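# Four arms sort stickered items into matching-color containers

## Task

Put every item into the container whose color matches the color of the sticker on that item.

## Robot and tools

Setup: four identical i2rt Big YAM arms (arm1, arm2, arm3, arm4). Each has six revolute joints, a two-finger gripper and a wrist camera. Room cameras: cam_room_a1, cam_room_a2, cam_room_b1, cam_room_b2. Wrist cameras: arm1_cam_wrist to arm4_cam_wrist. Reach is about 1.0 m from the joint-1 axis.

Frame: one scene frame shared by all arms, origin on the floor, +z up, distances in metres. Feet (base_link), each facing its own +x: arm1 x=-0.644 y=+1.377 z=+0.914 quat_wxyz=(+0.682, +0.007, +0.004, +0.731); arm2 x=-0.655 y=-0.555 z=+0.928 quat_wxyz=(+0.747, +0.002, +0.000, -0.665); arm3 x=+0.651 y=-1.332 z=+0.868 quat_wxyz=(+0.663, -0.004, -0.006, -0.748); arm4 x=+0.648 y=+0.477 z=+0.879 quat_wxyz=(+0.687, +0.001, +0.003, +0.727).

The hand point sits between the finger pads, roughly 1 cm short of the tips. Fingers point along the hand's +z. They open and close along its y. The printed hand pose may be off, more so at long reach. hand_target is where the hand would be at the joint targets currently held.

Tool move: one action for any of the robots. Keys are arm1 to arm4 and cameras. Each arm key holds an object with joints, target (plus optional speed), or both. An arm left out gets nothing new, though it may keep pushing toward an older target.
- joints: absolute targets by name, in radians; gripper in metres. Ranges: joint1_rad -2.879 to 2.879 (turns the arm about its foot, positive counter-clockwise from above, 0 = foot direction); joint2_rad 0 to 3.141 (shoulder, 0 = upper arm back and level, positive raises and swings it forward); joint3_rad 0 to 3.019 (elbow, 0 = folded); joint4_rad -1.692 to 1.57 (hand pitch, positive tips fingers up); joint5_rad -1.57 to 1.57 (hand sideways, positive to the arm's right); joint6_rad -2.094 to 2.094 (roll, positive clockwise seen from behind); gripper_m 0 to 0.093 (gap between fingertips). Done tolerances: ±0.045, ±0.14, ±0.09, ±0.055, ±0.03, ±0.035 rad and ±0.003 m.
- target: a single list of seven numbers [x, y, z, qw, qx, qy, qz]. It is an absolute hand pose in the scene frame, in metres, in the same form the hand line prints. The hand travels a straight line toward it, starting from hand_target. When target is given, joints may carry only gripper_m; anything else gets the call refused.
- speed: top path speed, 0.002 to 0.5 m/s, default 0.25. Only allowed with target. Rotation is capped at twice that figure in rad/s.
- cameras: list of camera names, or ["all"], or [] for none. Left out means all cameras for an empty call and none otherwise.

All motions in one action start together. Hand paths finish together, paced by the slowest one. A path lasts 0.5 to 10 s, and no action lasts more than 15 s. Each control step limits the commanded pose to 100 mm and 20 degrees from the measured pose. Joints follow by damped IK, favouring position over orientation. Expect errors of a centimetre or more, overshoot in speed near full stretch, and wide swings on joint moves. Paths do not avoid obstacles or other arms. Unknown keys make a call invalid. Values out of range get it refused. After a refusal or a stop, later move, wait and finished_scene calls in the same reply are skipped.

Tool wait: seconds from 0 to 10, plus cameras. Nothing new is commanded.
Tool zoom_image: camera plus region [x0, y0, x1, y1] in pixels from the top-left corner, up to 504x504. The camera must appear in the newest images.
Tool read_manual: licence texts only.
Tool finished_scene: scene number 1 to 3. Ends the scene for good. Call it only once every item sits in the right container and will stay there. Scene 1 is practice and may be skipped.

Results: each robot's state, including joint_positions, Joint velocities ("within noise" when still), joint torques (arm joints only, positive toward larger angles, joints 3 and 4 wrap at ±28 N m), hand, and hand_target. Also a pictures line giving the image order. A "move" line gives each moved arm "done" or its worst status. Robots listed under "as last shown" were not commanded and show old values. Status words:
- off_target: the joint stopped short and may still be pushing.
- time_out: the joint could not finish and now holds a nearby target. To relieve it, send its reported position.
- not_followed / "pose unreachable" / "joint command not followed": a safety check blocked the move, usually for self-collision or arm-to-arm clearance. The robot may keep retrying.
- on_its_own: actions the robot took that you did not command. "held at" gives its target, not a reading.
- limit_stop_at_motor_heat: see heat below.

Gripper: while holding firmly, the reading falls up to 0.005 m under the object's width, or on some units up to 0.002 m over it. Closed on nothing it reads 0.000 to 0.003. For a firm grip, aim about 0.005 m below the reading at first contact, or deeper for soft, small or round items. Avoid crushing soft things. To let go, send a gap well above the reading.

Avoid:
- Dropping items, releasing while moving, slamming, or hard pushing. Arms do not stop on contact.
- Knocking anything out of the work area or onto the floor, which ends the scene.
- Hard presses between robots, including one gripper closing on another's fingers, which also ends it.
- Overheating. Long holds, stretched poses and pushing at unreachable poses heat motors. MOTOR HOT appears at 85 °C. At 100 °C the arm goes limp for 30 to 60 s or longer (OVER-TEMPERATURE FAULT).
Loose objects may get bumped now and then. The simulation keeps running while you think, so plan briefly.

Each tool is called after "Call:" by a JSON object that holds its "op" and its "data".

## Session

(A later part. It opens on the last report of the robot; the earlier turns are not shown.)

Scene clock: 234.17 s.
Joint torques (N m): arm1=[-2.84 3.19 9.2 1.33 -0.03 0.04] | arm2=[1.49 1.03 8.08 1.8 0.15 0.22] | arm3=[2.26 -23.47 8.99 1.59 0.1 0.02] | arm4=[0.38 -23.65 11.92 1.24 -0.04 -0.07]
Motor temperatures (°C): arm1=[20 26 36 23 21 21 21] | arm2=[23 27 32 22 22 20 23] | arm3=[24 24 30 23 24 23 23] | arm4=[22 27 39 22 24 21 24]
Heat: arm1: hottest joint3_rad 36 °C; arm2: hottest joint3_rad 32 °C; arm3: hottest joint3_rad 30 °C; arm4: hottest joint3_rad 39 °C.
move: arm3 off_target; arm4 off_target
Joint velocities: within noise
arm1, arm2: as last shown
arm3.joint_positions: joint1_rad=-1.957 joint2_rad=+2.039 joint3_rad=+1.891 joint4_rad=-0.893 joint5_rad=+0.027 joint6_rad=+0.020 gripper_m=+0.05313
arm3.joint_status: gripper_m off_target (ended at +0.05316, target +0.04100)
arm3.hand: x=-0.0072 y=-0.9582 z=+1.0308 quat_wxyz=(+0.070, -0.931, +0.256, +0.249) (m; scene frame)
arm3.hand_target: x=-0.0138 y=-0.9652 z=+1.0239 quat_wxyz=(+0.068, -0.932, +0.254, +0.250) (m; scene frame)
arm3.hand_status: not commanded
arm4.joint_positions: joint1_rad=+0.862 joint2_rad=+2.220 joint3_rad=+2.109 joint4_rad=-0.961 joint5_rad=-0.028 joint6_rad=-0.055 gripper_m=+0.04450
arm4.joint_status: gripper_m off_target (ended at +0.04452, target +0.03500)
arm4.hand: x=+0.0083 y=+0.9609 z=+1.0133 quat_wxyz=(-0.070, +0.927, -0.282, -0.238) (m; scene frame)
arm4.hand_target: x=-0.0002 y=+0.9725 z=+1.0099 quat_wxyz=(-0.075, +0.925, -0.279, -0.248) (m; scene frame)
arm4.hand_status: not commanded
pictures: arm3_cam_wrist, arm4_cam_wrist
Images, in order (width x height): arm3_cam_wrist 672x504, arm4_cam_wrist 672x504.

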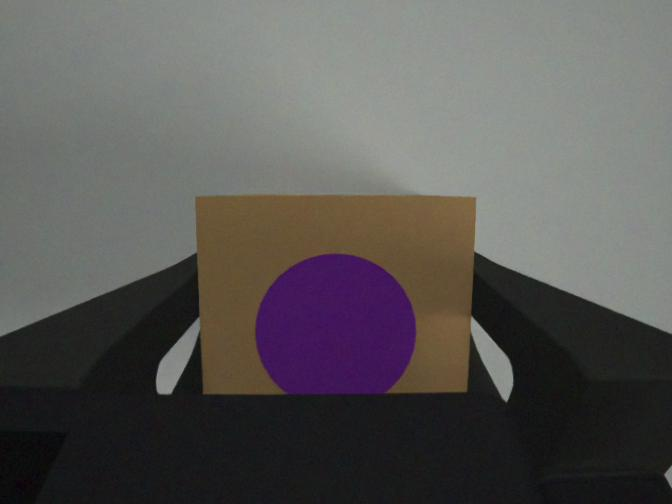

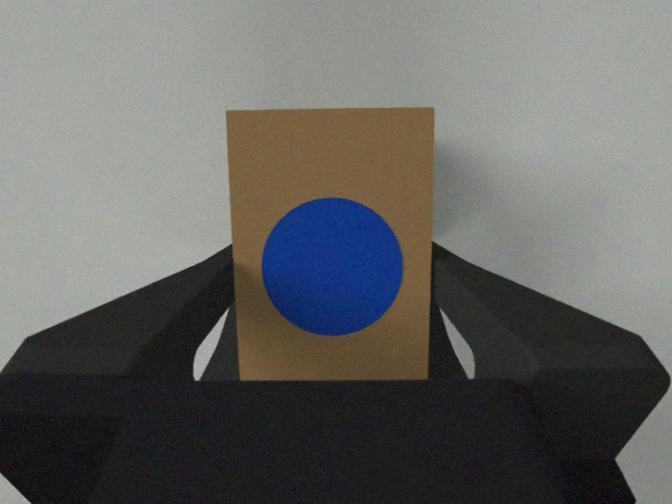

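Call:
{"op": "move", "data": {"arm4": {"target": [-0.001, 0.970, 1.10, 0.0746, -0.9250, 0.2784, 0.2478], "speed": 0.2}, "arm3": {"target": [-0.014, -0.963, 1.12, 0.0681, -0.9319, 0.2540, 0.2497], "speed": 0.2}, "cameras": ["arm3_cam_wrist", "arm4_cam_wrist"]}}

Call:
{"op": "move", "data": {"arm4": {"target": [0.306, 0.725, 1.14, 0.0746, -0.9250, 0.2784, 0.2478], "speed": 0.3}, "arm3": {"target": [0.29, -1.118, 1.14, 0.0681, -0.9319, 0.2540, 0.2497], "speed": 0.3}}}

Call:
{"op": "move", "data": {"arm4": {"joints": {"joint1_rad": -0.1, "joint2_rad": 0.6, "joint3_rad": 1.4, "joint4_rad": -1.4, "joint5_rad": 0, "joint6_rad": 0}}, "arm3": {"joints": {"joint1_rad": -0.5, "joint2_rad": 0.6, "joint3_rad": 1.4, "joint4_rad": -1.4, "joint5_rad": 0, "joint6_rad": 0}}}}

Call:
{"op": "move", "data": {"arm4": {"joints": {"joint1_rad": -1.872}}, "arm3": {"joints": {"joint1_rad": 1.772}}, "cameras": ["arm3_cam_wrist", "arm4_cam_wrist"]}}

Call:
{"op": "move", "data": {"arm4": {"target": [1.163, 0.349, 0.92, 0.2571, 0.1093, 0.9597, -0.0293], "speed": 0.3}, "arm3": {"target": [1.208, -1.287, 0.93, 0.2586, -0.0387, 0.9651, 0.0104], "speed": 0.3}}}

Call:
{"op": "wait", "data": {"seconds": 0.3, "cameras": ["arm3_cam_wrist", "arm4_cam_wrist", "cam_room_a1", "cam_room_a2"]}}

Scene clock: 254.20 s.
Joint torques (N m): arm1=[-2.73 3.84 9.17 1.2 -0.04 0.06] | arm2=[1.61 0.97 8.08 1.76 0.15 0.22] | arm3=[2.26 -25.29 13.68 0.69 0.06 0.01] | arm4=[0.79 -24.64 12.36 0.64 0.01 -0.05]
Motor temperatures (°C): arm1=[20 26 35 23 21 21 21] | arm2=[23 26 32 22 22 20 23] | arm3=[24 25 30 23 24 23 24] | arm4=[22 28 40 22 24 21 25]
Heat: arm1: hottest joint3_rad 35 °C; arm2: hottest joint3_rad 32 °C; arm3: hottest joint3_rad 30 °C; arm4: hottest joint3_rad 40 °C.
move: arm3 off_target; arm4 done
Joint velocities: within noise
arm1, arm2: as last shown
arm3.joint_positions: joint1_rad=-1.957 joint2_rad=+2.038 joint3_rad=+2.063 joint4_rad=-1.115 joint5_rad=+0.027 joint6_rad=+0.020 gripper_m=+0.05313
arm3.joint_status: not commanded
arm3.hand: x=-0.0012 y=-0.9608 z=+1.0914 quat_wxyz=(+0.064, -0.937, +0.257, +0.226) (m; scene frame)
arm3.hand_target: x=-0.0128 y=-0.9638 z=+1.1202 quat_wxyz=(+0.068, -0.932, +0.254, +0.250) (m; scene frame)
arm3.hand_status: off_target (0.031 m and 2.9 deg from the pose sent, 0.089 m and 0.4 deg at the start)
arm4.joint_positions: joint1_rad=+0.862 joint2_rad=+2.225 joint3_rad=+2.340 joint4_rad=-1.173 joint5_rad=-0.028 joint6_rad=-0.055 gripper_m=+0.04450
arm4.joint_status: not commanded
arm4.hand: x=+0.0053 y=+0.9637 z=+1.0993 quat_wxyz=(-0.073, +0.925, -0.281, -0.244) (m; scene frame)
arm4.hand_target: x=-0.0006 y=+0.9698 z=+1.0998 quat_wxyz=(-0.075, +0.925, -0.278, -0.248) (m; scene frame)
arm4.hand_status: done (0.009 m and 0.6 deg from the pose sent, 0.088 m and 1.3 deg at the start)
pictures: arm3_cam_wrist, arm4_cam_wrist
Images, in order (width x height): arm3_cam_wrist 672x504, arm4_cam_wrist 672x504.

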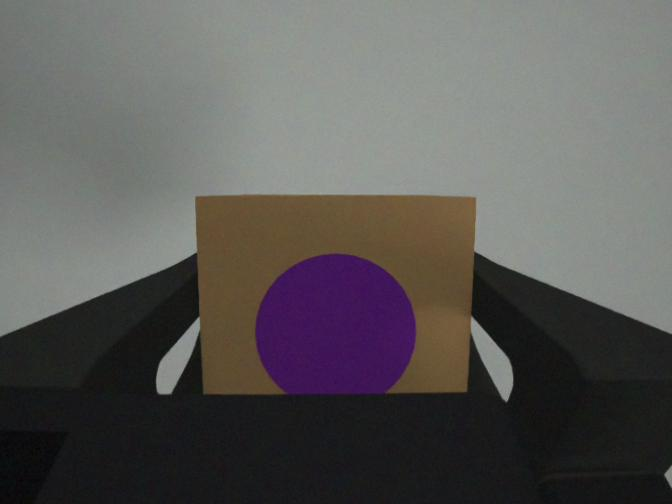

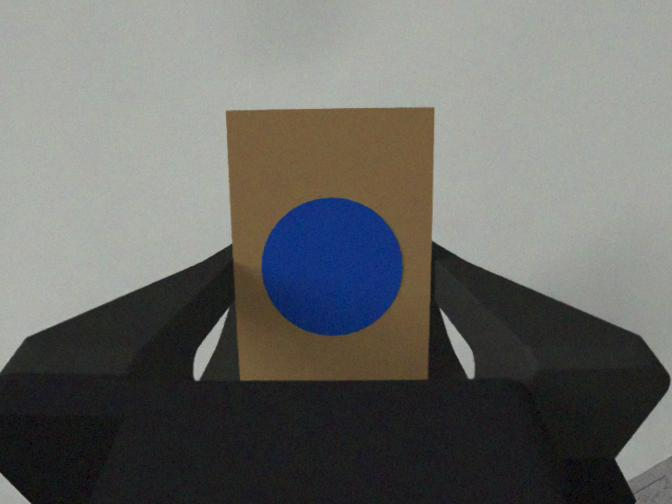

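Scene clock: 256.20 s.
Joint torques (N m): arm1=[-2.78 3.78 9.14 1.13 -0.08 0.03] | arm2=[1.55 0.91 8.08 1.74 0.15 0.21] | arm3=[0.5 -7.94 9.21 0.91 -0.08 -0.13] | arm4=[1.2 -7.53 9.25 0.68 0.19 0.17]
Motor temperatures (°C): arm1=[20 25 35 23 21 21 21] | arm2=[23 26 32 22 22 20 23] | arm3=[24 25 30 23 24 23 24] | arm4=[22 28 40 22 24 21 25]
Heat: arm1: hottest joint3_rad 35 °C; arm2: hottest joint3_rad 32 °C; arm3: hottest joint3_rad 30 °C; arm4: hottest joint3_rad 40 °C.
move: arm3 done; arm4 done
Joint velocities: within noise
arm1, arm2: as last shown
arm3.joint_positions: joint1_rad=-1.957 joint2_rad=+1.095 joint3_rad=+1.074 joint4_rad=-1.007 joint5_rad=+0.019 joint6_rad=+0.014 gripper_m=+0.05313
arm3.joint_status: not commanded
arm3.hand: x=+0.2874 y=-1.1219 z=+1.1439 quat_wxyz=(+0.068, -0.931, +0.252, +0.255) (m; scene frame)
arm3.hand_target: x=+0.2899 y=-1.1181 z=+1.1400 quat_wxyz=(+0.068, -0.932, +0.254, +0.250) (m; scene frame)
arm3.hand_status: done (0.006 m and 0.7 deg from the pose sent, 0.334 m and 2.9 deg at the start)
arm4.joint_positions: joint1_rad=+0.877 joint2_rad=+1.113 joint3_rad=+1.045 joint4_rad=-0.968 joint5_rad=-0.021 joint6_rad=-0.054 gripper_m=+0.04450
arm4.joint_status: not commanded
arm4.hand: x=+0.3082 y=+0.7265 z=+1.1427 quat_wxyz=(-0.078, +0.924, -0.275, -0.254) (m; scene frame)
arm4.hand_target: x=+0.3060 y=+0.7250 z=+1.1401 quat_wxyz=(-0.075, +0.925, -0.278, -0.248) (m; scene frame)
arm4.hand_status: done (0.004 m and 0.9 deg from the pose sent, 0.386 m and 0.6 deg at the start)
pictures: none

Scene clock: 257.93 s.
Joint torques (N m): arm1=[-3.43 3.25 9.37 1.29 -0.06 0.02] | arm2=[1.61 0.97 8.03 1.78 0.15 0.21] | arm3=[1.96 1.32 7.9 1.48 0.07 -0.12] | arm4=[0.67 1.2 7.71 0.99 -0.02 0.14]
Motor temperatures (°C): arm1=[20 25 35 23 21 21 21] | arm2=[23 26 32 22 22 20 23] | arm3=[24 25 30 23 24 23 24] | arm4=[22 28 40 22 24 21 25]
Heat: arm1: hottest joint3_rad 35 °C; arm2: hottest joint3_rad 32 °C; arm3: hottest joint3_rad 30 °C; arm4: hottest joint3_rad 40 °C.
move: arm3 done; arm4 done
Joint velocities: within noise
arm1, arm2: as last shown
arm3.joint_positions: joint1_rad=-0.511 joint2_rad=+0.609 joint3_rad=+1.396 joint4_rad=-1.397 joint5_rad=-0.001 joint6_rad=+0.006 gripper_m=+0.05312
arm3.joint_status: all done
arm3.hand: x=+0.5195 y=-1.5025 z=+1.4022 quat_wxyz=(-0.217, -0.791, -0.396, +0.413) (m; scene frame)
arm3.hand_target: x=+0.5239 y=-1.5002 z=+1.4053 quat_wxyz=(-0.219, -0.785, -0.402, +0.417) (m; scene frame)
arm3.hand_status: not commanded
arm4.joint_positions: joint1_rad=-0.097 joint2_rad=+0.608 joint3_rad=+1.392 joint4_rad=-1.392 joint5_rad=+0.002 joint6_rad=-0.011 gripper_m=+0.04450
arm4.joint_status: all done
arm4.hand: x=+0.6601 y=+0.7010 z=+1.4100 quat_wxyz=(-0.334, +0.617, -0.638, -0.319) (m; scene frame)
arm4.hand_target: x=+0.6603 y=+0.6957 z=+1.4138 quat_wxyz=(-0.334, +0.611, -0.640, -0.323) (m; scene frame)
arm4.hand_status: not commanded
pictures: none

Scene clock: 260.03 s.
Joint torques (N m): arm1=[-3.31 3.37 9.32 1.1 -0.04 0.03] | arm2=[1.49 0.91 8.06 1.77 0.15 0.21] | arm3=[1.96 1.14 7.94 1.52 0.07 -0.11] | arm4=[0.44 1.38 7.75 0.99 0.09 0.2]
Motor temperatures (°C): arm1=[20 25 35 23 21 21 21] | arm2=[23 26 32 22 22 20 23] | arm3=[24 25 30 23 24 23 24] | arm4=[22 28 40 22 24 21 26]
Heat: arm1: hottest joint3_rad 35 °C; arm2: hottest joint3_rad 32 °C; arm3: hottest joint3_rad 30 °C; arm4: hottest joint3_rad 40 °C.
move: arm3 done; arm4 done
Joint velocities: within noise
arm1, arm2: as last shown
arm3.joint_positions: joint1_rad=+1.761 joint2_rad=+0.609 joint3_rad=+1.396 joint4_rad=-1.397 joint5_rad=-0.001 joint6_rad=+0.006 gripper_m=+0.05313
arm3.joint_status: all done
arm3.hand: x=+0.8709 y=-1.3093 z=+1.4000 quat_wxyz=(-0.462, +0.031, -0.886, -0.012) (m; scene frame)
arm3.hand_target: x=+0.8664 y=-1.3073 z=+1.4031 quat_wxyz=(-0.467, +0.039, -0.884, -0.013) (m; scene frame)
arm3.hand_status: not commanded
arm4.joint_positions: joint1_rad=-1.869 joint2_rad=+0.608 joint3_rad=+1.392 joint4_rad=-1.392 joint5_rad=+0.001 joint6_rad=-0.011 gripper_m=+0.04453
arm4.joint_status: all done
arm4.hand: x=+0.8658 y=+0.4256 z=+1.4099 quat_wxyz=(-0.457, -0.101, -0.881, +0.060) (m; scene frame)
arm4.hand_target: x=+0.8606 y=+0.4263 z=+1.4137 quat_wxyz=(-0.461, -0.107, -0.879, +0.059) (m; scene frame)
arm4.hand_status: not commanded
pictures: arm3_cam_wrist, arm4_cam_wrist
Images, in order (width x height): arm3_cam_wrist 672x504, arm4_cam_wrist 672x504.

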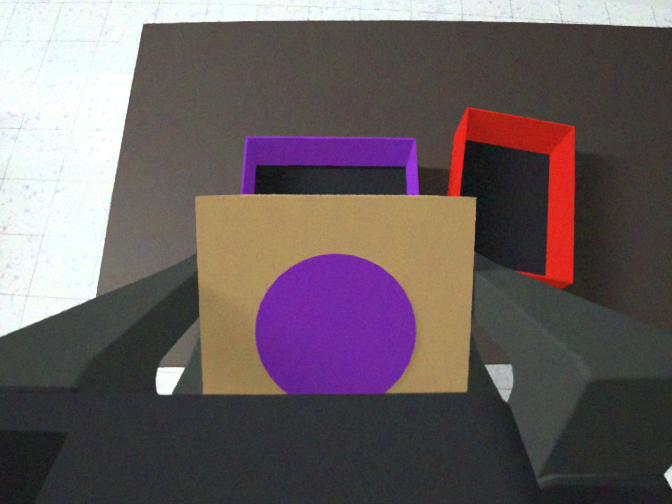

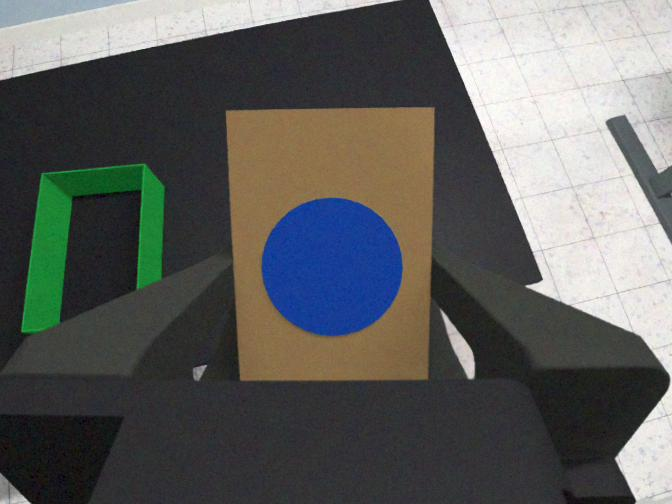

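Scene clock: 262.73 s.
Joint torques (N m): arm1=[-2.43 3.37 9.22 1.35 -0.05 0.03] | arm2=[1.55 1.08 8.06 1.8 0.15 0.21] | arm3=[1.55 -16.67 11.33 1.54 -0.07 -0.09] | arm4=[0.03 -14.56 9.81 1.36 -0.07 -0.03]
Motor temperatures (°C): arm1=[20 25 35 23 21 21 21] | arm2=[23 26 32 22 22 20 23] | arm3=[24 25 30 23 24 23 24] | arm4=[22 27 39 22 24 21 26]
Heat: arm1: hottest joint3_rad 35 °C; arm2: hottest joint3_rad 32 °C; arm3: hottest joint3_rad 30 °C; arm4: hottest joint3_rad 39 °C.
move: arm3 off_target; arm4 off_target
Joint velocities: within noise
arm1, arm2: as last shown
arm3.joint_positions: joint1_rad=+1.761 joint2_rad=+1.677 joint3_rad=+0.988 joint4_rad=-0.434 joint5_rad=-0.012 joint6_rad=+0.006 gripper_m=+0.05313
arm3.joint_status: not commanded
arm3.hand: x=+1.1803 y=-1.2928 z=+0.9030 quat_wxyz=(-0.222, +0.034, -0.974, -0.008) (m; scene frame)
arm3.hand_target: x=+1.2061 y=-1.2871 z=+0.9308 quat_wxyz=(-0.259, +0.039, -0.965, -0.010) (m; scene frame)
arm3.hand_status: off_target (0.039 m and 4.4 deg from the pose sent, 0.579 m and 25.1 deg at the start)
arm4.joint_positions: joint1_rad=-1.869 joint2_rad=+1.641 joint3_rad=+0.888 joint4_rad=-0.355 joint5_rad=-0.010 joint6_rad=-0.011 gripper_m=+0.04453
arm4.joint_status: not commanded
arm4.hand: x=+1.1382 y=+0.3578 z=+0.8996 quat_wxyz=(-0.226, -0.111, -0.967, +0.026) (m; scene frame)
arm4.hand_target: x=+1.1615 y=+0.3493 z=+0.9208 quat_wxyz=(-0.257, -0.109, -0.960, +0.030) (m; scene frame)
arm4.hand_status: off_target (0.033 m and 3.7 deg from the pose sent, 0.578 m and 25.0 deg at the start)
pictures: none

Scene clock: 263.03 s.
Joint torques (N m): arm1=[-3.02 3.31 9.2 1.32 -0.03 0.06] | arm2=[1.49 0.91 8.03 1.77 0.16 0.21] | arm3=[1.55 -16.62 11.34 1.54 -0.07 -0.09] | arm4=[0.26 -14.62 9.81 1.43 -0.04 -0.03]
Motor temperatures (°C): arm1=[20 25 35 23 21 21 21] | arm2=[23 26 32 22 22 20 23] | arm3=[24 25 30 23 24 23 24] | arm4=[22 27 39 22 24 21 26]
Heat: arm1: hottest joint3_rad 35 °C; arm2: hottest joint3_rad 32 °C; arm3: hottest joint3_rad 30 °C; arm4: hottest joint3_rad 39 °C.
Joint velocities: within noise
arm1.joint_positions: joint1_rad=-2.232 joint2_rad=+0.605 joint3_rad=+1.396 joint4_rad=-1.491 joint5_rad=-0.007 joint6_rad=-0.004 gripper_m=+0.06796
arm1.joint_status: not commanded
arm1.hand: x=-0.4648 y=+1.2617 z=+1.4258 quat_wxyz=(-0.397, -0.261, -0.872, +0.122) (m; scene frame)
arm1.hand_target: x=-0.4690 y=+1.2622 z=+1.4270 quat_wxyz=(-0.396, -0.265, -0.870, +0.123) (m; scene frame)
arm1.hand_status: not commanded
arm2.joint_positions: joint1_rad=+0.914 joint2_rad=+0.604 joint3_rad=+1.409 joint4_rad=-1.487 joint5_rad=+0.003 joint6_rad=-0.009 gripper_m=+0.07493
arm2.joint_status: not commanded
arm2.hand: x=-0.4814 y=-0.6627 z=+1.4503 quat_wxyz=(-0.414, -0.238, -0.871, +0.116) (m; scene frame)
arm2.hand_target: x=-0.4827 y=-0.6603 z=+1.4441 quat_wxyz=(-0.407, -0.242, -0.874, +0.110) (m; scene frame)
arm2.hand_status: not commanded
arm3.joint_positions: joint1_rad=+1.761 joint2_rad=+1.677 joint3_rad=+0.988 joint4_rad=-0.434 joint5_rad=-0.012 joint6_rad=+0.006 gripper_m=+0.05313
arm3.joint_status: not commanded
arm3.hand: x=+1.1803 y=-1.2928 z=+0.9030 quat_wxyz=(-0.222, +0.034, -0.974, -0.008) (m; scene frame)
arm3.hand_target: x=+1.2061 y=-1.2871 z=+0.9308 quat_wxyz=(-0.259, +0.039, -0.965, -0.010) (m; scene frame)
arm3.hand_status: off_target (0.039 m and 4.4 deg from the pose sent, 0.579 m and 25.1 deg at the start)
arm4.joint_positions: joint1_rad=-1.869 joint2_rad=+1.641 joint3_rad=+0.888 joint4_rad=-0.355 joint5_rad=-0.010 joint6_rad=-0.011 gripper_m=+0.04453
arm4.joint_status: not commanded
arm4.hand: x=+1.1382 y=+0.3578 z=+0.8996 quat_wxyz=(-0.226, -0.111, -0.967, +0.026) (m; scene frame)
arm4.hand_target: x=+1.1615 y=+0.3493 z=+0.9208 quat_wxyz=(-0.257, -0.109, -0.960, +0.030) (m; scene frame)
arm4.hand_status: off_target (0.033 m and 3.7 deg from the pose sent, 0.578 m and 25.0 deg at the start)
wait: 0.30 s; at rest by 0.27 s
pictures: arm3_cam_wrist, arm4_cam_wrist, cam_room_a1, cam_room_a2
Images, in order (width x height): arm3_cam_wrist 672x504, arm4_cam_wrist 672x504, cam_room_a1 672x504, cam_room_a2 672x504.

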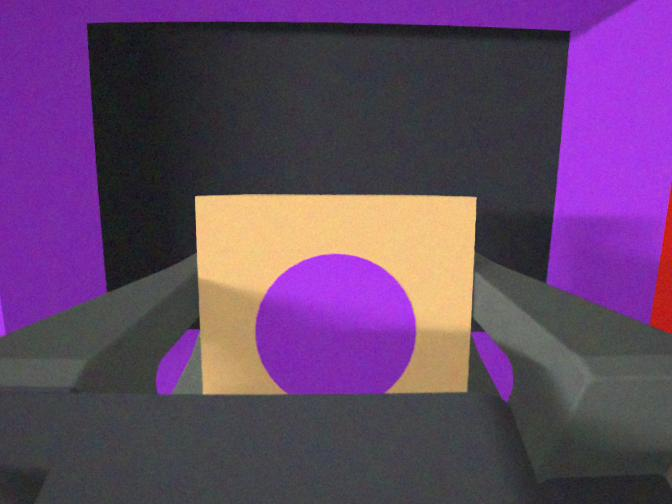

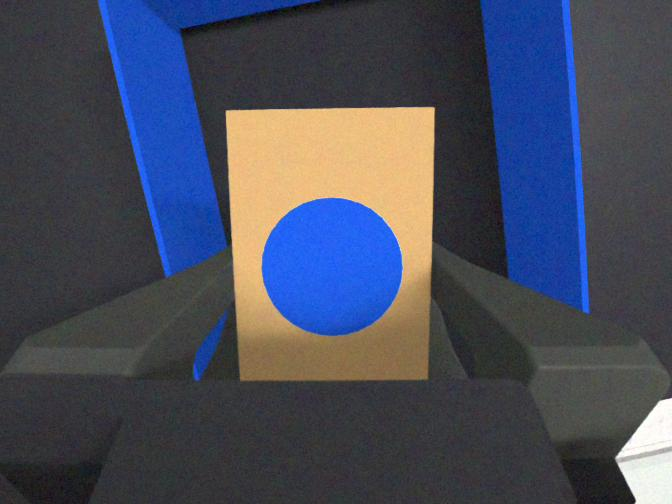

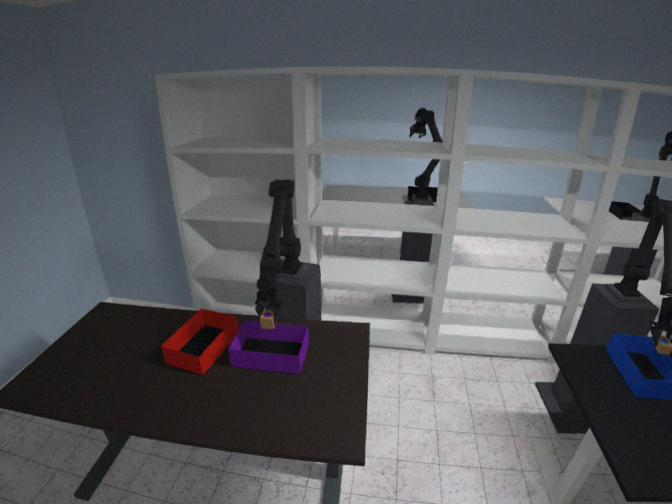

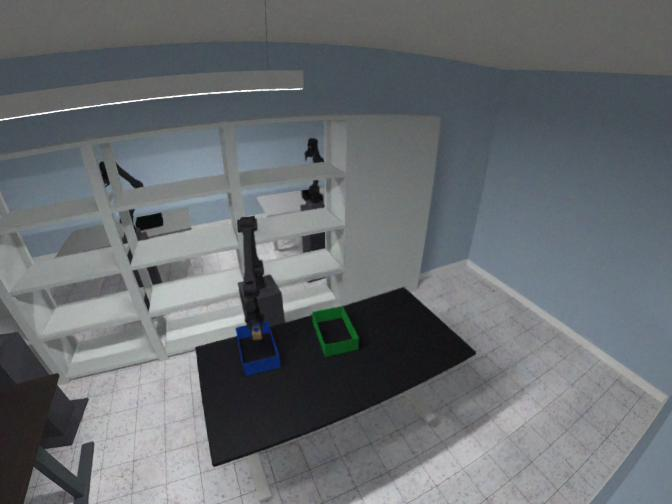

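Call:
{"op": "move", "data": {"arm4": {"target": [1.168, 0.342, 0.82, 0.2780, 0.1087, 0.9539, -0.0317], "speed": 0.15}, "arm3": {"target": [1.215, -1.286, 0.835, 0.2838, -0.0384, 0.958, 0.0114], "speed": 0.15}}}

Call:
{"op": "move", "data": {"arm4": {"target": [1.164, 0.343, 0.755, 0.2780, 0.1087, 0.9539, -0.0317], "speed": 0.08}, "arm3": {"target": [1.212, -1.287, 0.775, 0.2838, -0.0384, 0.958, 0.0114], "speed": 0.08}, "cameras": ["arm3_cam_wrist", "arm4_cam_wrist"]}}

Call:
{"op": "move", "data": {"arm4": {"target": [1.162, 0.344, 0.735, 0.2780, 0.1087, 0.9539, -0.0317], "speed": 0.05}, "arm3": {"target": [1.210, -1.287, 0.752, 0.2838, -0.0384, 0.958, 0.0114], "speed": 0.05}, "cameras": ["arm3_cam_wrist", "arm4_cam_wrist"]}}

Scene clock: 280.13 s.
Joint torques (N m): arm1=[-2.55 3.66 9.22 1.17 -0.05 0.03] | arm2=[1.44 0.91 8.05 1.74 0.14 0.21] | arm3=[1.73 -17.2 6.16 1.76 0.01 -0.05] | arm4=[0.32 -15.44 5.63 1.55 -0.04 -0.08]
Motor temperatures (°C): arm1=[20 25 35 23 21 21 21] | arm2=[23 26 32 22 22 20 23] | arm3=[24 26 31 23 24 23 24] | arm4=[22 26 39 22 24 21 26]
Heat: arm1: hottest joint3_rad 35 °C; arm2: hottest joint3_rad 32 °C; arm3: hottest joint3_rad 31 °C; arm4: hottest joint3_rad 39 °C.
move: arm3 done; arm4 done
Joint velocities: within noise
arm1, arm2: as last shown
arm3.joint_positions: joint1_rad=+1.761 joint2_rad=+1.864 joint3_rad=+0.958 joint4_rad=-0.109 joint5_rad=-0.012 joint6_rad=+0.006 gripper_m=+0.05313
arm3.joint_status: not commanded
arm3.hand: x=+1.2115 y=-1.2916 z=+0.8318 quat_wxyz=(-0.275, +0.034, -0.961, -0.010) (m; scene frame)
arm3.hand_target: x=+1.2149 y=-1.2860 z=+0.8350 quat_wxyz=(-0.284, +0.038, -0.958, -0.011) (m; scene frame)
arm3.hand_status: done (0.007 m and 1.2 deg from the pose sent, 0.077 m and 7.3 deg at the start)
arm4.joint_positions: joint1_rad=-1.880 joint2_rad=+1.865 joint3_rad=+0.866 joint4_rad=-0.016 joint5_rad=-0.018 joint6_rad=-0.012 gripper_m=+0.04453
arm4.joint_status: not commanded
arm4.hand: x=+1.1643 y=+0.3463 z=+0.8204 quat_wxyz=(-0.271, -0.112, -0.956, +0.030) (m; scene frame)
arm4.hand_target: x=+1.1679 y=+0.3420 z=+0.8201 quat_wxyz=(-0.278, -0.109, -0.954, +0.032) (m; scene frame)
arm4.hand_status: done (0.006 m and 1.0 deg from the pose sent, 0.086 m and 6.2 deg at the start)
pictures: none

Scene clock: 281.60 s.
Joint torques (N m): arm1=[-2.43 4.07 9.35 1.21 0 0.03] | arm2=[1.55 0.97 8.09 1.76 0.15 0.21] | arm3=[1.61 -17.32 4.83 1.81 0.02 -0.04] | arm4=[-0.15 -15.33 4.27 1.69 -0.04 -0.09]
Motor temperatures (°C): arm1=[20 25 35 23 21 21 21] | arm2=[23 26 32 22 22 20 23] | arm3=[24 26 31 23 24 23 24] | arm4=[22 26 39 22 24 21 26]
Heat: arm1: hottest joint3_rad 35 °C; arm2: hottest joint3_rad 32 °C; arm3: hottest joint3_rad 31 °C; arm4: hottest joint3_rad 39 °C.
move: arm3 done; arm4 done
Joint velocities: within noise
arm1, arm2: as last shown
arm3.joint_positions: joint1_rad=+1.761 joint2_rad=+1.994 joint3_rad=+0.947 joint4_rad=+0.045 joint5_rad=-0.012 joint6_rad=+0.006 gripper_m=+0.05313
arm3.joint_status: not commanded
arm3.hand: x=+1.2124 y=-1.2923 z=+0.7775 quat_wxyz=(-0.281, +0.034, -0.959, -0.010) (m; scene frame)
arm3.hand_target: x=+1.2120 y=-1.2870 z=+0.7750 quat_wxyz=(-0.284, +0.038, -0.958, -0.011) (m; scene frame)
arm3.hand_status: done (0.006 m and 0.7 deg from the pose sent, 0.057 m and 1.2 deg at the start)
arm4.joint_positions: joint1_rad=-1.880 joint2_rad=+2.025 joint3_rad=+0.862 joint4_rad=+0.157 joint5_rad=-0.018 joint6_rad=-0.012 gripper_m=+0.04453
arm4.joint_status: not commanded
arm4.hand: x=+1.1628 y=+0.3464 z=+0.7595 quat_wxyz=(-0.275, -0.112, -0.954, +0.030) (m; scene frame)
arm4.hand_target: x=+1.1639 y=+0.3430 z=+0.7551 quat_wxyz=(-0.278, -0.109, -0.954, +0.032) (m; scene frame)
arm4.hand_status: done (0.006 m and 0.6 deg from the pose sent, 0.065 m and 1.0 deg at the start)
pictures: arm3_cam_wrist, arm4_cam_wrist
Images, in order (width x height): arm3_cam_wrist 672x504, arm4_cam_wrist 672x504.

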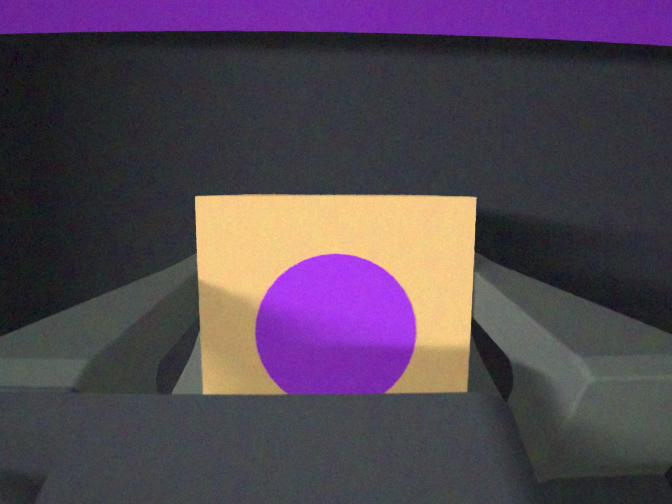

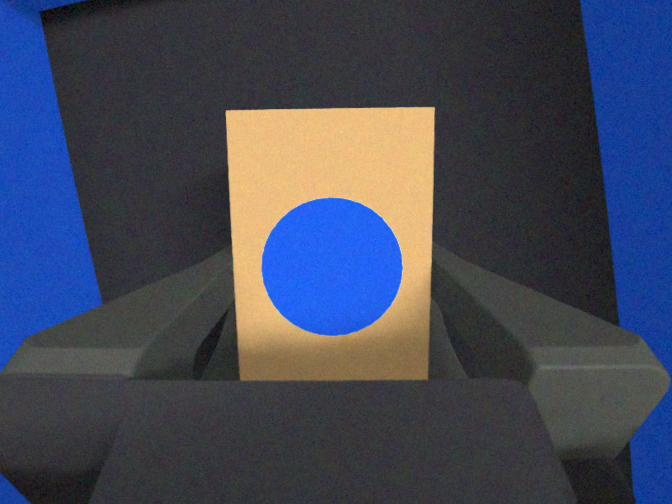

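Scene clock: 282.63 s.
Joint torques (N m): arm1=[-2.67 3.49 9.31 1.18 -0.04 0.05] | arm2=[1.55 0.91 8.05 1.76 0.15 0.22] | arm3=[1.73 -17.32 4.3 1.83 0.04 -0.03] | arm4=[0.79 -15.03 3.96 1.65 -0.02 -0.06]
Motor temperatures (°C): arm1=[20 25 35 23 21 21 21] | arm2=[23 26 32 22 22 20 23] | arm3=[24 26 30 23 24 23 24] | arm4=[22 26 38 22 24 21 26]
Heat: arm1: hottest joint3_rad 35 °C; arm2: hottest joint3_rad 32 °C; arm3: hottest joint3_rad 30 °C; arm4: hottest joint3_rad 38 °C.
move: arm3 done; arm4 done
Joint velocities: within noise
arm1, arm2: as last shown
arm3.joint_positions: joint1_rad=+1.761 joint2_rad=+2.049 joint3_rad=+0.947 joint4_rad=+0.103 joint5_rad=-0.012 joint6_rad=+0.006 gripper_m=+0.05313
arm3.joint_status: not commanded
arm3.hand: x=+1.2114 y=-1.2927 z=+0.7552 quat_wxyz=(-0.281, +0.034, -0.959, -0.010) (m; scene frame)
arm3.hand_target: x=+1.2100 y=-1.2870 z=+0.7521 quat_wxyz=(-0.284, +0.038, -0.958, -0.011) (m; scene frame)
arm3.hand_status: done (0.007 m and 0.6 deg from the pose sent, 0.026 m and 0.7 deg at the start)
arm4.joint_positions: joint1_rad=-1.880 joint2_rad=+2.075 joint3_rad=+0.862 joint4_rad=+0.209 joint5_rad=-0.018 joint6_rad=-0.012 gripper_m=+0.04453
arm4.joint_status: not commanded
arm4.hand: x=+1.1610 y=+0.3468 z=+0.7412 quat_wxyz=(-0.276, -0.112, -0.954, +0.030) (m; scene frame)
arm4.hand_target: x=+1.1619 y=+0.3440 z=+0.7352 quat_wxyz=(-0.278, -0.109, -0.954, +0.032) (m; scene frame)
arm4.hand_status: done (0.007 m and 0.5 deg from the pose sent, 0.025 m and 0.6 deg at the start)
pictures: arm3_cam_wrist, arm4_cam_wrist
Images, in order (width x height): arm3_cam_wrist 672x504, arm4_cam_wrist 672x504.

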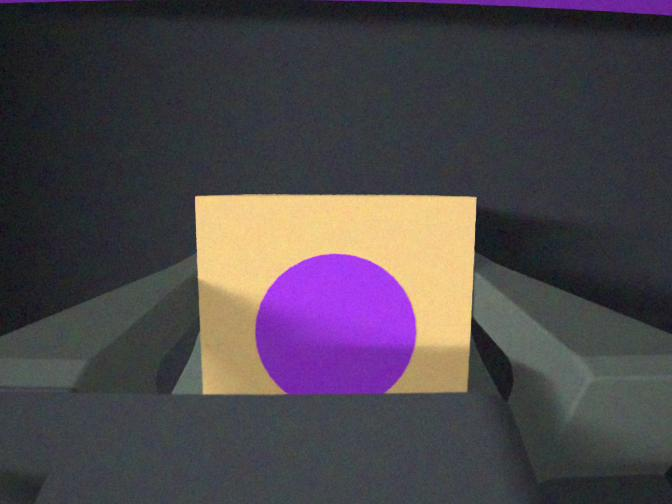

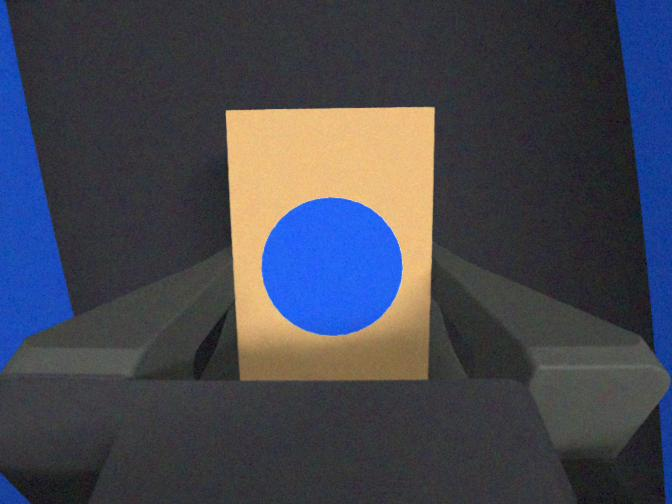

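Call:
{"op": "move", "data": {"arm4": {"target": [1.162, 0.344, 0.722, 0.2780, 0.1087, 0.9539, -0.0317], "speed": 0.05}, "arm3": {"target": [1.210, -1.287, 0.738, 0.2838, -0.0384, 0.958, 0.0114], "speed": 0.05}}}

Call:
{"op": "move", "data": {"arm4": {"target": [1.162, 0.344, 0.715, 0.2780, 0.1087, 0.9539, -0.0317], "speed": 0.05}, "arm3": {"target": [1.210, -1.287, 0.727, 0.2838, -0.0384, 0.958, 0.0114], "speed": 0.05}, "cameras": ["arm3_cam_wrist", "arm4_cam_wrist"]}}

Scene clock: 288.27 s.
Joint torques (N m): arm1=[-3.25 3.02 9.2 1.24 -0.01 0.02] | arm2=[1.55 0.85 8.06 1.78 0.15 0.2] | arm3=[1.73 -15.09 4.52 1.62 0.06 -0.03] | arm4=[0.62 -13.33 4.34 1.28 -0.01 -0.07]
Motor temperatures (°C): arm1=[20 25 35 23 21 21 21] | arm2=[23 26 31 22 22 20 23] | arm3=[24 26 30 23 24 23 24] | arm4=[22 26 37 22 24 21 26]
Heat: arm1: hottest joint3_rad 35 °C; arm2: hottest joint3_rad 31 °C; arm3: hottest joint3_rad 30 °C; arm4: hottest joint3_rad 37 °C.
move: arm3 off_target; arm4 off_target
Joint velocities: within noise
arm1, arm2: as last shown
arm3.joint_positions: joint1_rad=+1.761 joint2_rad=+2.059 joint3_rad=+0.947 joint4_rad=+0.140 joint5_rad=-0.012 joint6_rad=+0.006 gripper_m=+0.05313
arm3.joint_status: not commanded
arm3.hand: x=+1.2167 y=-1.2923 z=+0.7549 quat_wxyz=(-0.295, +0.034, -0.955, -0.010) (m; scene frame)
arm3.hand_target: x=+1.2095 y=-1.2872 z=+0.7385 quat_wxyz=(-0.284, +0.039, -0.958, -0.011) (m; scene frame)
arm3.hand_status: off_target (0.019 m and 1.4 deg from the pose sent, 0.018 m and 0.6 deg at the start)
arm4.joint_positions: joint1_rad=-1.880 joint2_rad=+2.084 joint3_rad=+0.862 joint4_rad=+0.245 joint5_rad=-0.018 joint6_rad=-0.012 gripper_m=+0.04453
arm4.joint_status: not commanded
arm4.hand: x=+1.1658 y=+0.3456 z=+0.7413 quat_wxyz=(-0.289, -0.112, -0.950, +0.032) (m; scene frame)
arm4.hand_target: x=+1.1613 y=+0.3442 z=+0.7227 quat_wxyz=(-0.278, -0.109, -0.954, +0.032) (m; scene frame)
arm4.hand_status: off_target (0.020 m and 1.4 deg from the pose sent, 0.019 m and 0.5 deg at the start)
pictures: none

Scene clock: 289.23 s.
Joint torques (N m): arm1=[-3.08 3.37 9.09 1.35 -0.04 0.02] | arm2=[1.49 1.08 8.08 1.78 0.15 0.21] | arm3=[1.79 -13.51 4.72 1.35 0.05 -0.04] | arm4=[0.32 -12.63 4.62 1.16 -0.04 -0.07]
Motor temperatures (°C): arm1=[20 25 34 23 21 21 21] | arm2=[23 26 31 22 22 20 23] | arm3=[24 26 30 23 24 23 24] | arm4=[22 26 37 22 24 21 26]
Heat: arm1: hottest joint3_rad 34 °C; arm2: hottest joint3_rad 31 °C; arm3: hottest joint3_rad 30 °C; arm4: hottest joint3_rad 37 °C.
move: arm3 off_target; arm4 off_target
Joint velocities: within noise
arm1, arm2: as last shown
arm3.joint_positions: joint1_rad=+1.761 joint2_rad=+2.067 joint3_rad=+0.947 joint4_rad=+0.171 joint5_rad=-0.012 joint6_rad=+0.006 gripper_m=+0.05313
arm3.joint_status: not commanded
arm3.hand: x=+1.2210 y=-1.2920 z=+0.7549 quat_wxyz=(-0.306, +0.034, -0.951, -0.011) (m; scene frame)
arm3.hand_target: x=+1.2087 y=-1.2873 z=+0.7283 quat_wxyz=(-0.284, +0.039, -0.958, -0.011) (m; scene frame)
arm3.hand_status: off_target (0.030 m and 2.7 deg from the pose sent, 0.029 m and 1.4 deg at the start)
arm4.joint_positions: joint1_rad=-1.880 joint2_rad=+2.089 joint3_rad=+0.862 joint4_rad=+0.265 joint5_rad=-0.018 joint6_rad=-0.012 gripper_m=+0.04453
arm4.joint_status: not commanded
arm4.hand: x=+1.1684 y=+0.3449 z=+0.7414 quat_wxyz=(-0.296, -0.111, -0.948, +0.033) (m; scene frame)
arm4.hand_target: x=+1.1607 y=+0.3444 z=+0.7162 quat_wxyz=(-0.278, -0.109, -0.954, +0.032) (m; scene frame)
arm4.hand_status: off_target (0.027 m and 2.2 deg from the pose sent, 0.027 m and 1.4 deg at the start)
pictures: arm3_cam_wrist, arm4_cam_wrist
Images, in order (width x height): arm3_cam_wrist 672x504, arm4_cam_wrist 672x504.

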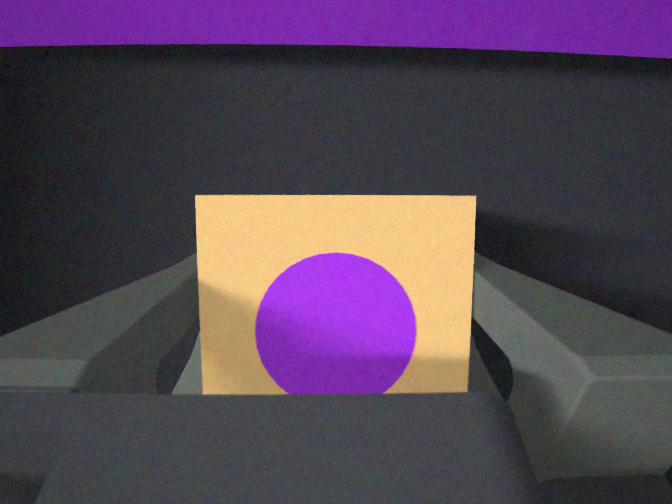

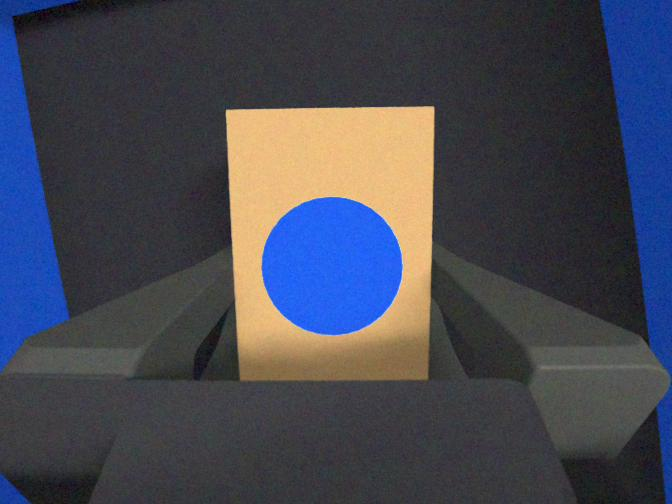

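Call:
{"op": "move", "data": {"arm4": {"joints": {"gripper_m": 0.07}, "target": [1.166, 0.345, 0.745, 0.2780, 0.1087, 0.9539, -0.0317]}, "arm3": {"joints": {"gripper_m": 0.08}, "target": [1.217, -1.287, 0.758, 0.2838, -0.0384, 0.958, 0.0114]}}}

Call:
{"op": "move", "data": {"arm4": {"target": [1.10, 0.36, 0.90, 0.2780, 0.1087, 0.9539, -0.0317], "speed": 0.2}, "arm3": {"target": [1.14, -1.29, 0.92, 0.2838, -0.0384, 0.958, 0.0114], "speed": 0.2}, "cameras": ["arm3_cam_wrist", "arm4_cam_wrist", "cam_room_a1", "cam_room_a2"]}}

Scene clock: 294.23 s.
Joint torques (N m): arm1=[-2.37 3.96 9.26 1.26 -0.01 0.02] | arm2=[1.55 1.03 8.09 1.77 0.14 0.21] | arm3=[1.61 -19.43 5.78 0.79 0.02 -0.08] | arm4=[0.79 -18.37 4.15 0.47 0.22 0]
Motor temperatures (°C): arm1=[20 25 34 23 21 21 21] | arm2=[23 26 31 22 22 20 23] | arm3=[24 26 29 23 24 23 24] | arm4=[22 26 36 22 24 21 26]
Heat: arm1: hottest joint3_rad 34 °C; arm2: hottest joint3_rad 31 °C; arm3: hottest joint3_rad 29 °C; arm4: hottest joint3_rad 36 °C.
move: arm3 off_target; arm4 done
Joint velocities: within noise
arm1, arm2: as last shown
arm3.joint_positions: joint1_rad=+1.761 joint2_rad=+2.066 joint3_rad=+0.947 joint4_rad=+0.101 joint5_rad=-0.012 joint6_rad=+0.009 gripper_m=+0.07995
arm3.joint_status: all done
arm3.hand: x=+1.2072 y=-1.2931 z=+0.7461 quat_wxyz=(-0.273, +0.032, -0.961, -0.010) (m; scene frame)
arm3.hand_target: x=+1.2169 y=-1.2870 z=+0.7581 quat_wxyz=(-0.284, +0.038, -0.958, -0.011) (m; scene frame)
arm3.hand_status: off_target (0.017 m and 1.5 deg from the pose sent, 0.007 m and 2.7 deg at the start)
arm4.joint_positions: joint1_rad=-1.878 joint2_rad=+2.084 joint3_rad=+0.866 joint4_rad=+0.211 joint5_rad=-0.021 joint6_rad=-0.016 gripper_m=+0.06991
arm4.joint_status: all done
arm4.hand: x=+1.1613 y=+0.3484 z=+0.7376 quat_wxyz=(-0.275, -0.109, -0.955, +0.029) (m; scene frame)
arm4.hand_target: x=+1.1659 y=+0.3449 z=+0.7450 quat_wxyz=(-0.278, -0.109, -0.954, +0.032) (m; scene frame)
arm4.hand_status: done (0.009 m and 0.5 deg from the pose sent, 0.004 m and 2.2 deg at the start)
pictures: none

Scene clock: 295.80 s.
Joint torques (N m): arm1=[-2.2 3.55 9.29 1.36 -0.07 0.05] | arm2=[1.49 0.97 8.02 1.77 0.14 0.22] | arm3=[1.9 -12.16 6.91 0.85 0.07 -0.07] | arm4=[0.32 -12.22 6.28 0.53 0.05 -0.09]
Motor temperatures (°C): arm1=[20 25 34 23 21 21 21] | arm2=[23 26 31 22 22 20 23] | arm3=[24 26 29 23 24 23 24] | arm4=[22 26 35 22 24 21 26]
Heat: arm1: hottest joint3_rad 34 °C; arm2: hottest joint3_rad 31 °C; arm3: hottest joint3_rad 29 °C; arm4: hottest joint3_rad 35 °C.
move: arm3 done; arm4 done
Joint velocities: within noise
arm1, arm2: as last shown
arm3.joint_positions: joint1_rad=+1.761 joint2_rad=+1.516 joint3_rad=+0.802 joint4_rad=-0.263 joint5_rad=-0.012 joint6_rad=+0.009 gripper_m=+0.07995
arm3.joint_status: not commanded
arm3.hand: x=+1.1448 y=-1.2949 z=+0.9261 quat_wxyz=(-0.293, +0.032, -0.956, -0.011) (m; scene frame)
arm3.hand_target: x=+1.1399 y=-1.2901 z=+0.9200 quat_wxyz=(-0.284, +0.038, -0.958, -0.011) (m; scene frame)
arm3.hand_status: done (0.009 m and 1.2 deg from the pose sent, 0.187 m and 1.5 deg at the start)
arm4.joint_positions: joint1_rad=-1.881 joint2_rad=+1.533 joint3_rad=+0.706 joint4_rad=-0.160 joint5_rad=-0.021 joint6_rad=-0.016 gripper_m=+0.06991
arm4.joint_status: not commanded
arm4.hand: x=+1.1035 y=+0.3627 z=+0.9026 quat_wxyz=(-0.285, -0.110, -0.952, +0.030) (m; scene frame)
arm4.hand_target: x=+1.1000 y=+0.3600 z=+0.9001 quat_wxyz=(-0.278, -0.109, -0.954, +0.032) (m; scene frame)
arm4.hand_status: done (0.005 m and 0.8 deg from the pose sent, 0.174 m and 0.5 deg at the start)
pictures: arm3_cam_wrist, arm4_cam_wrist, cam_room_a1, cam_room_a2
Images, in order (width x height): arm3_cam_wrist 672x504, arm4_cam_wrist 672x504, cam_room_a1 672x504, cam_room_a2 672x504.

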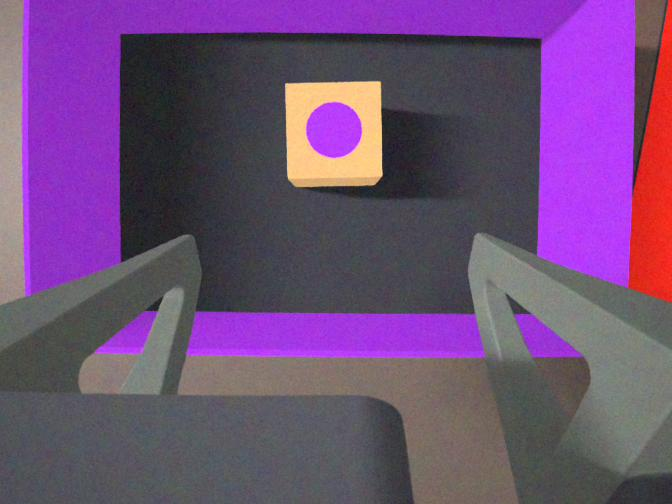

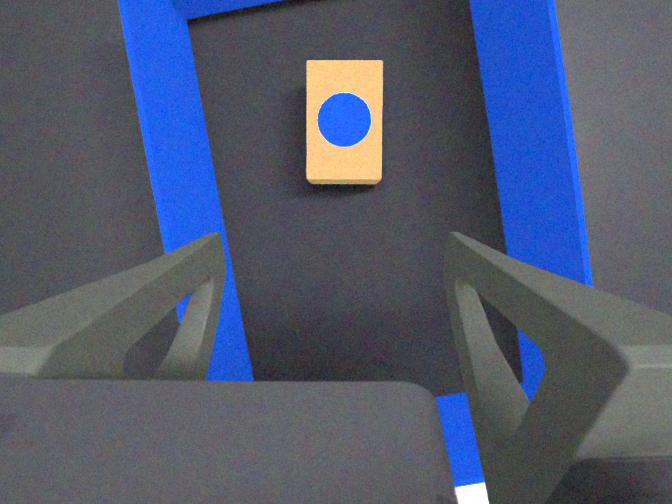

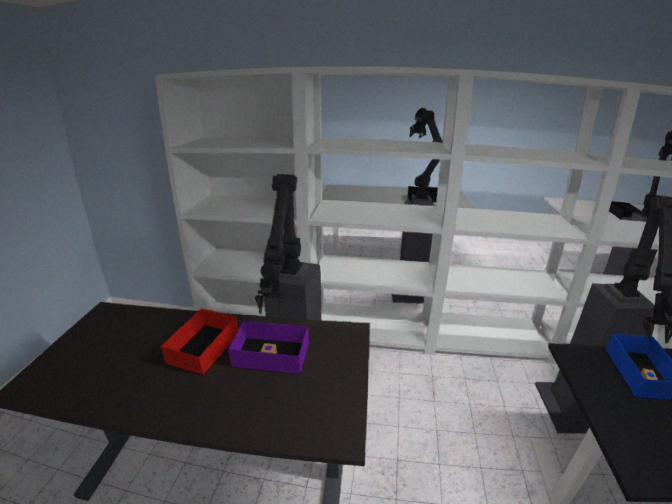

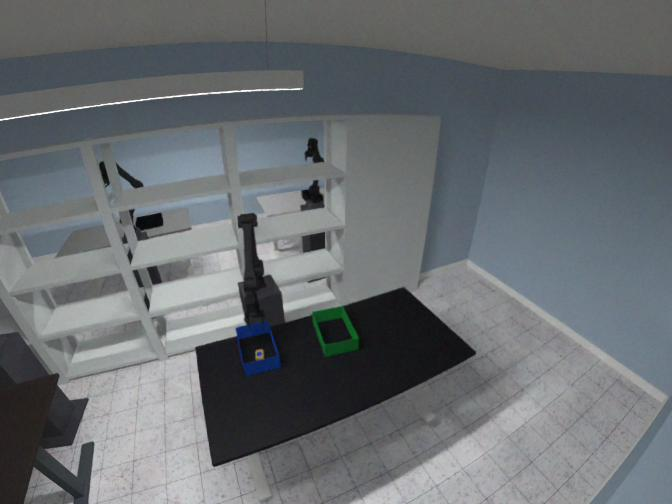

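Both items are packed flat in their containers and the hands are clear of them.

Call:
{"op": "finished_scene", "data": {"scene": 2}}

The scene is finished: the task was done.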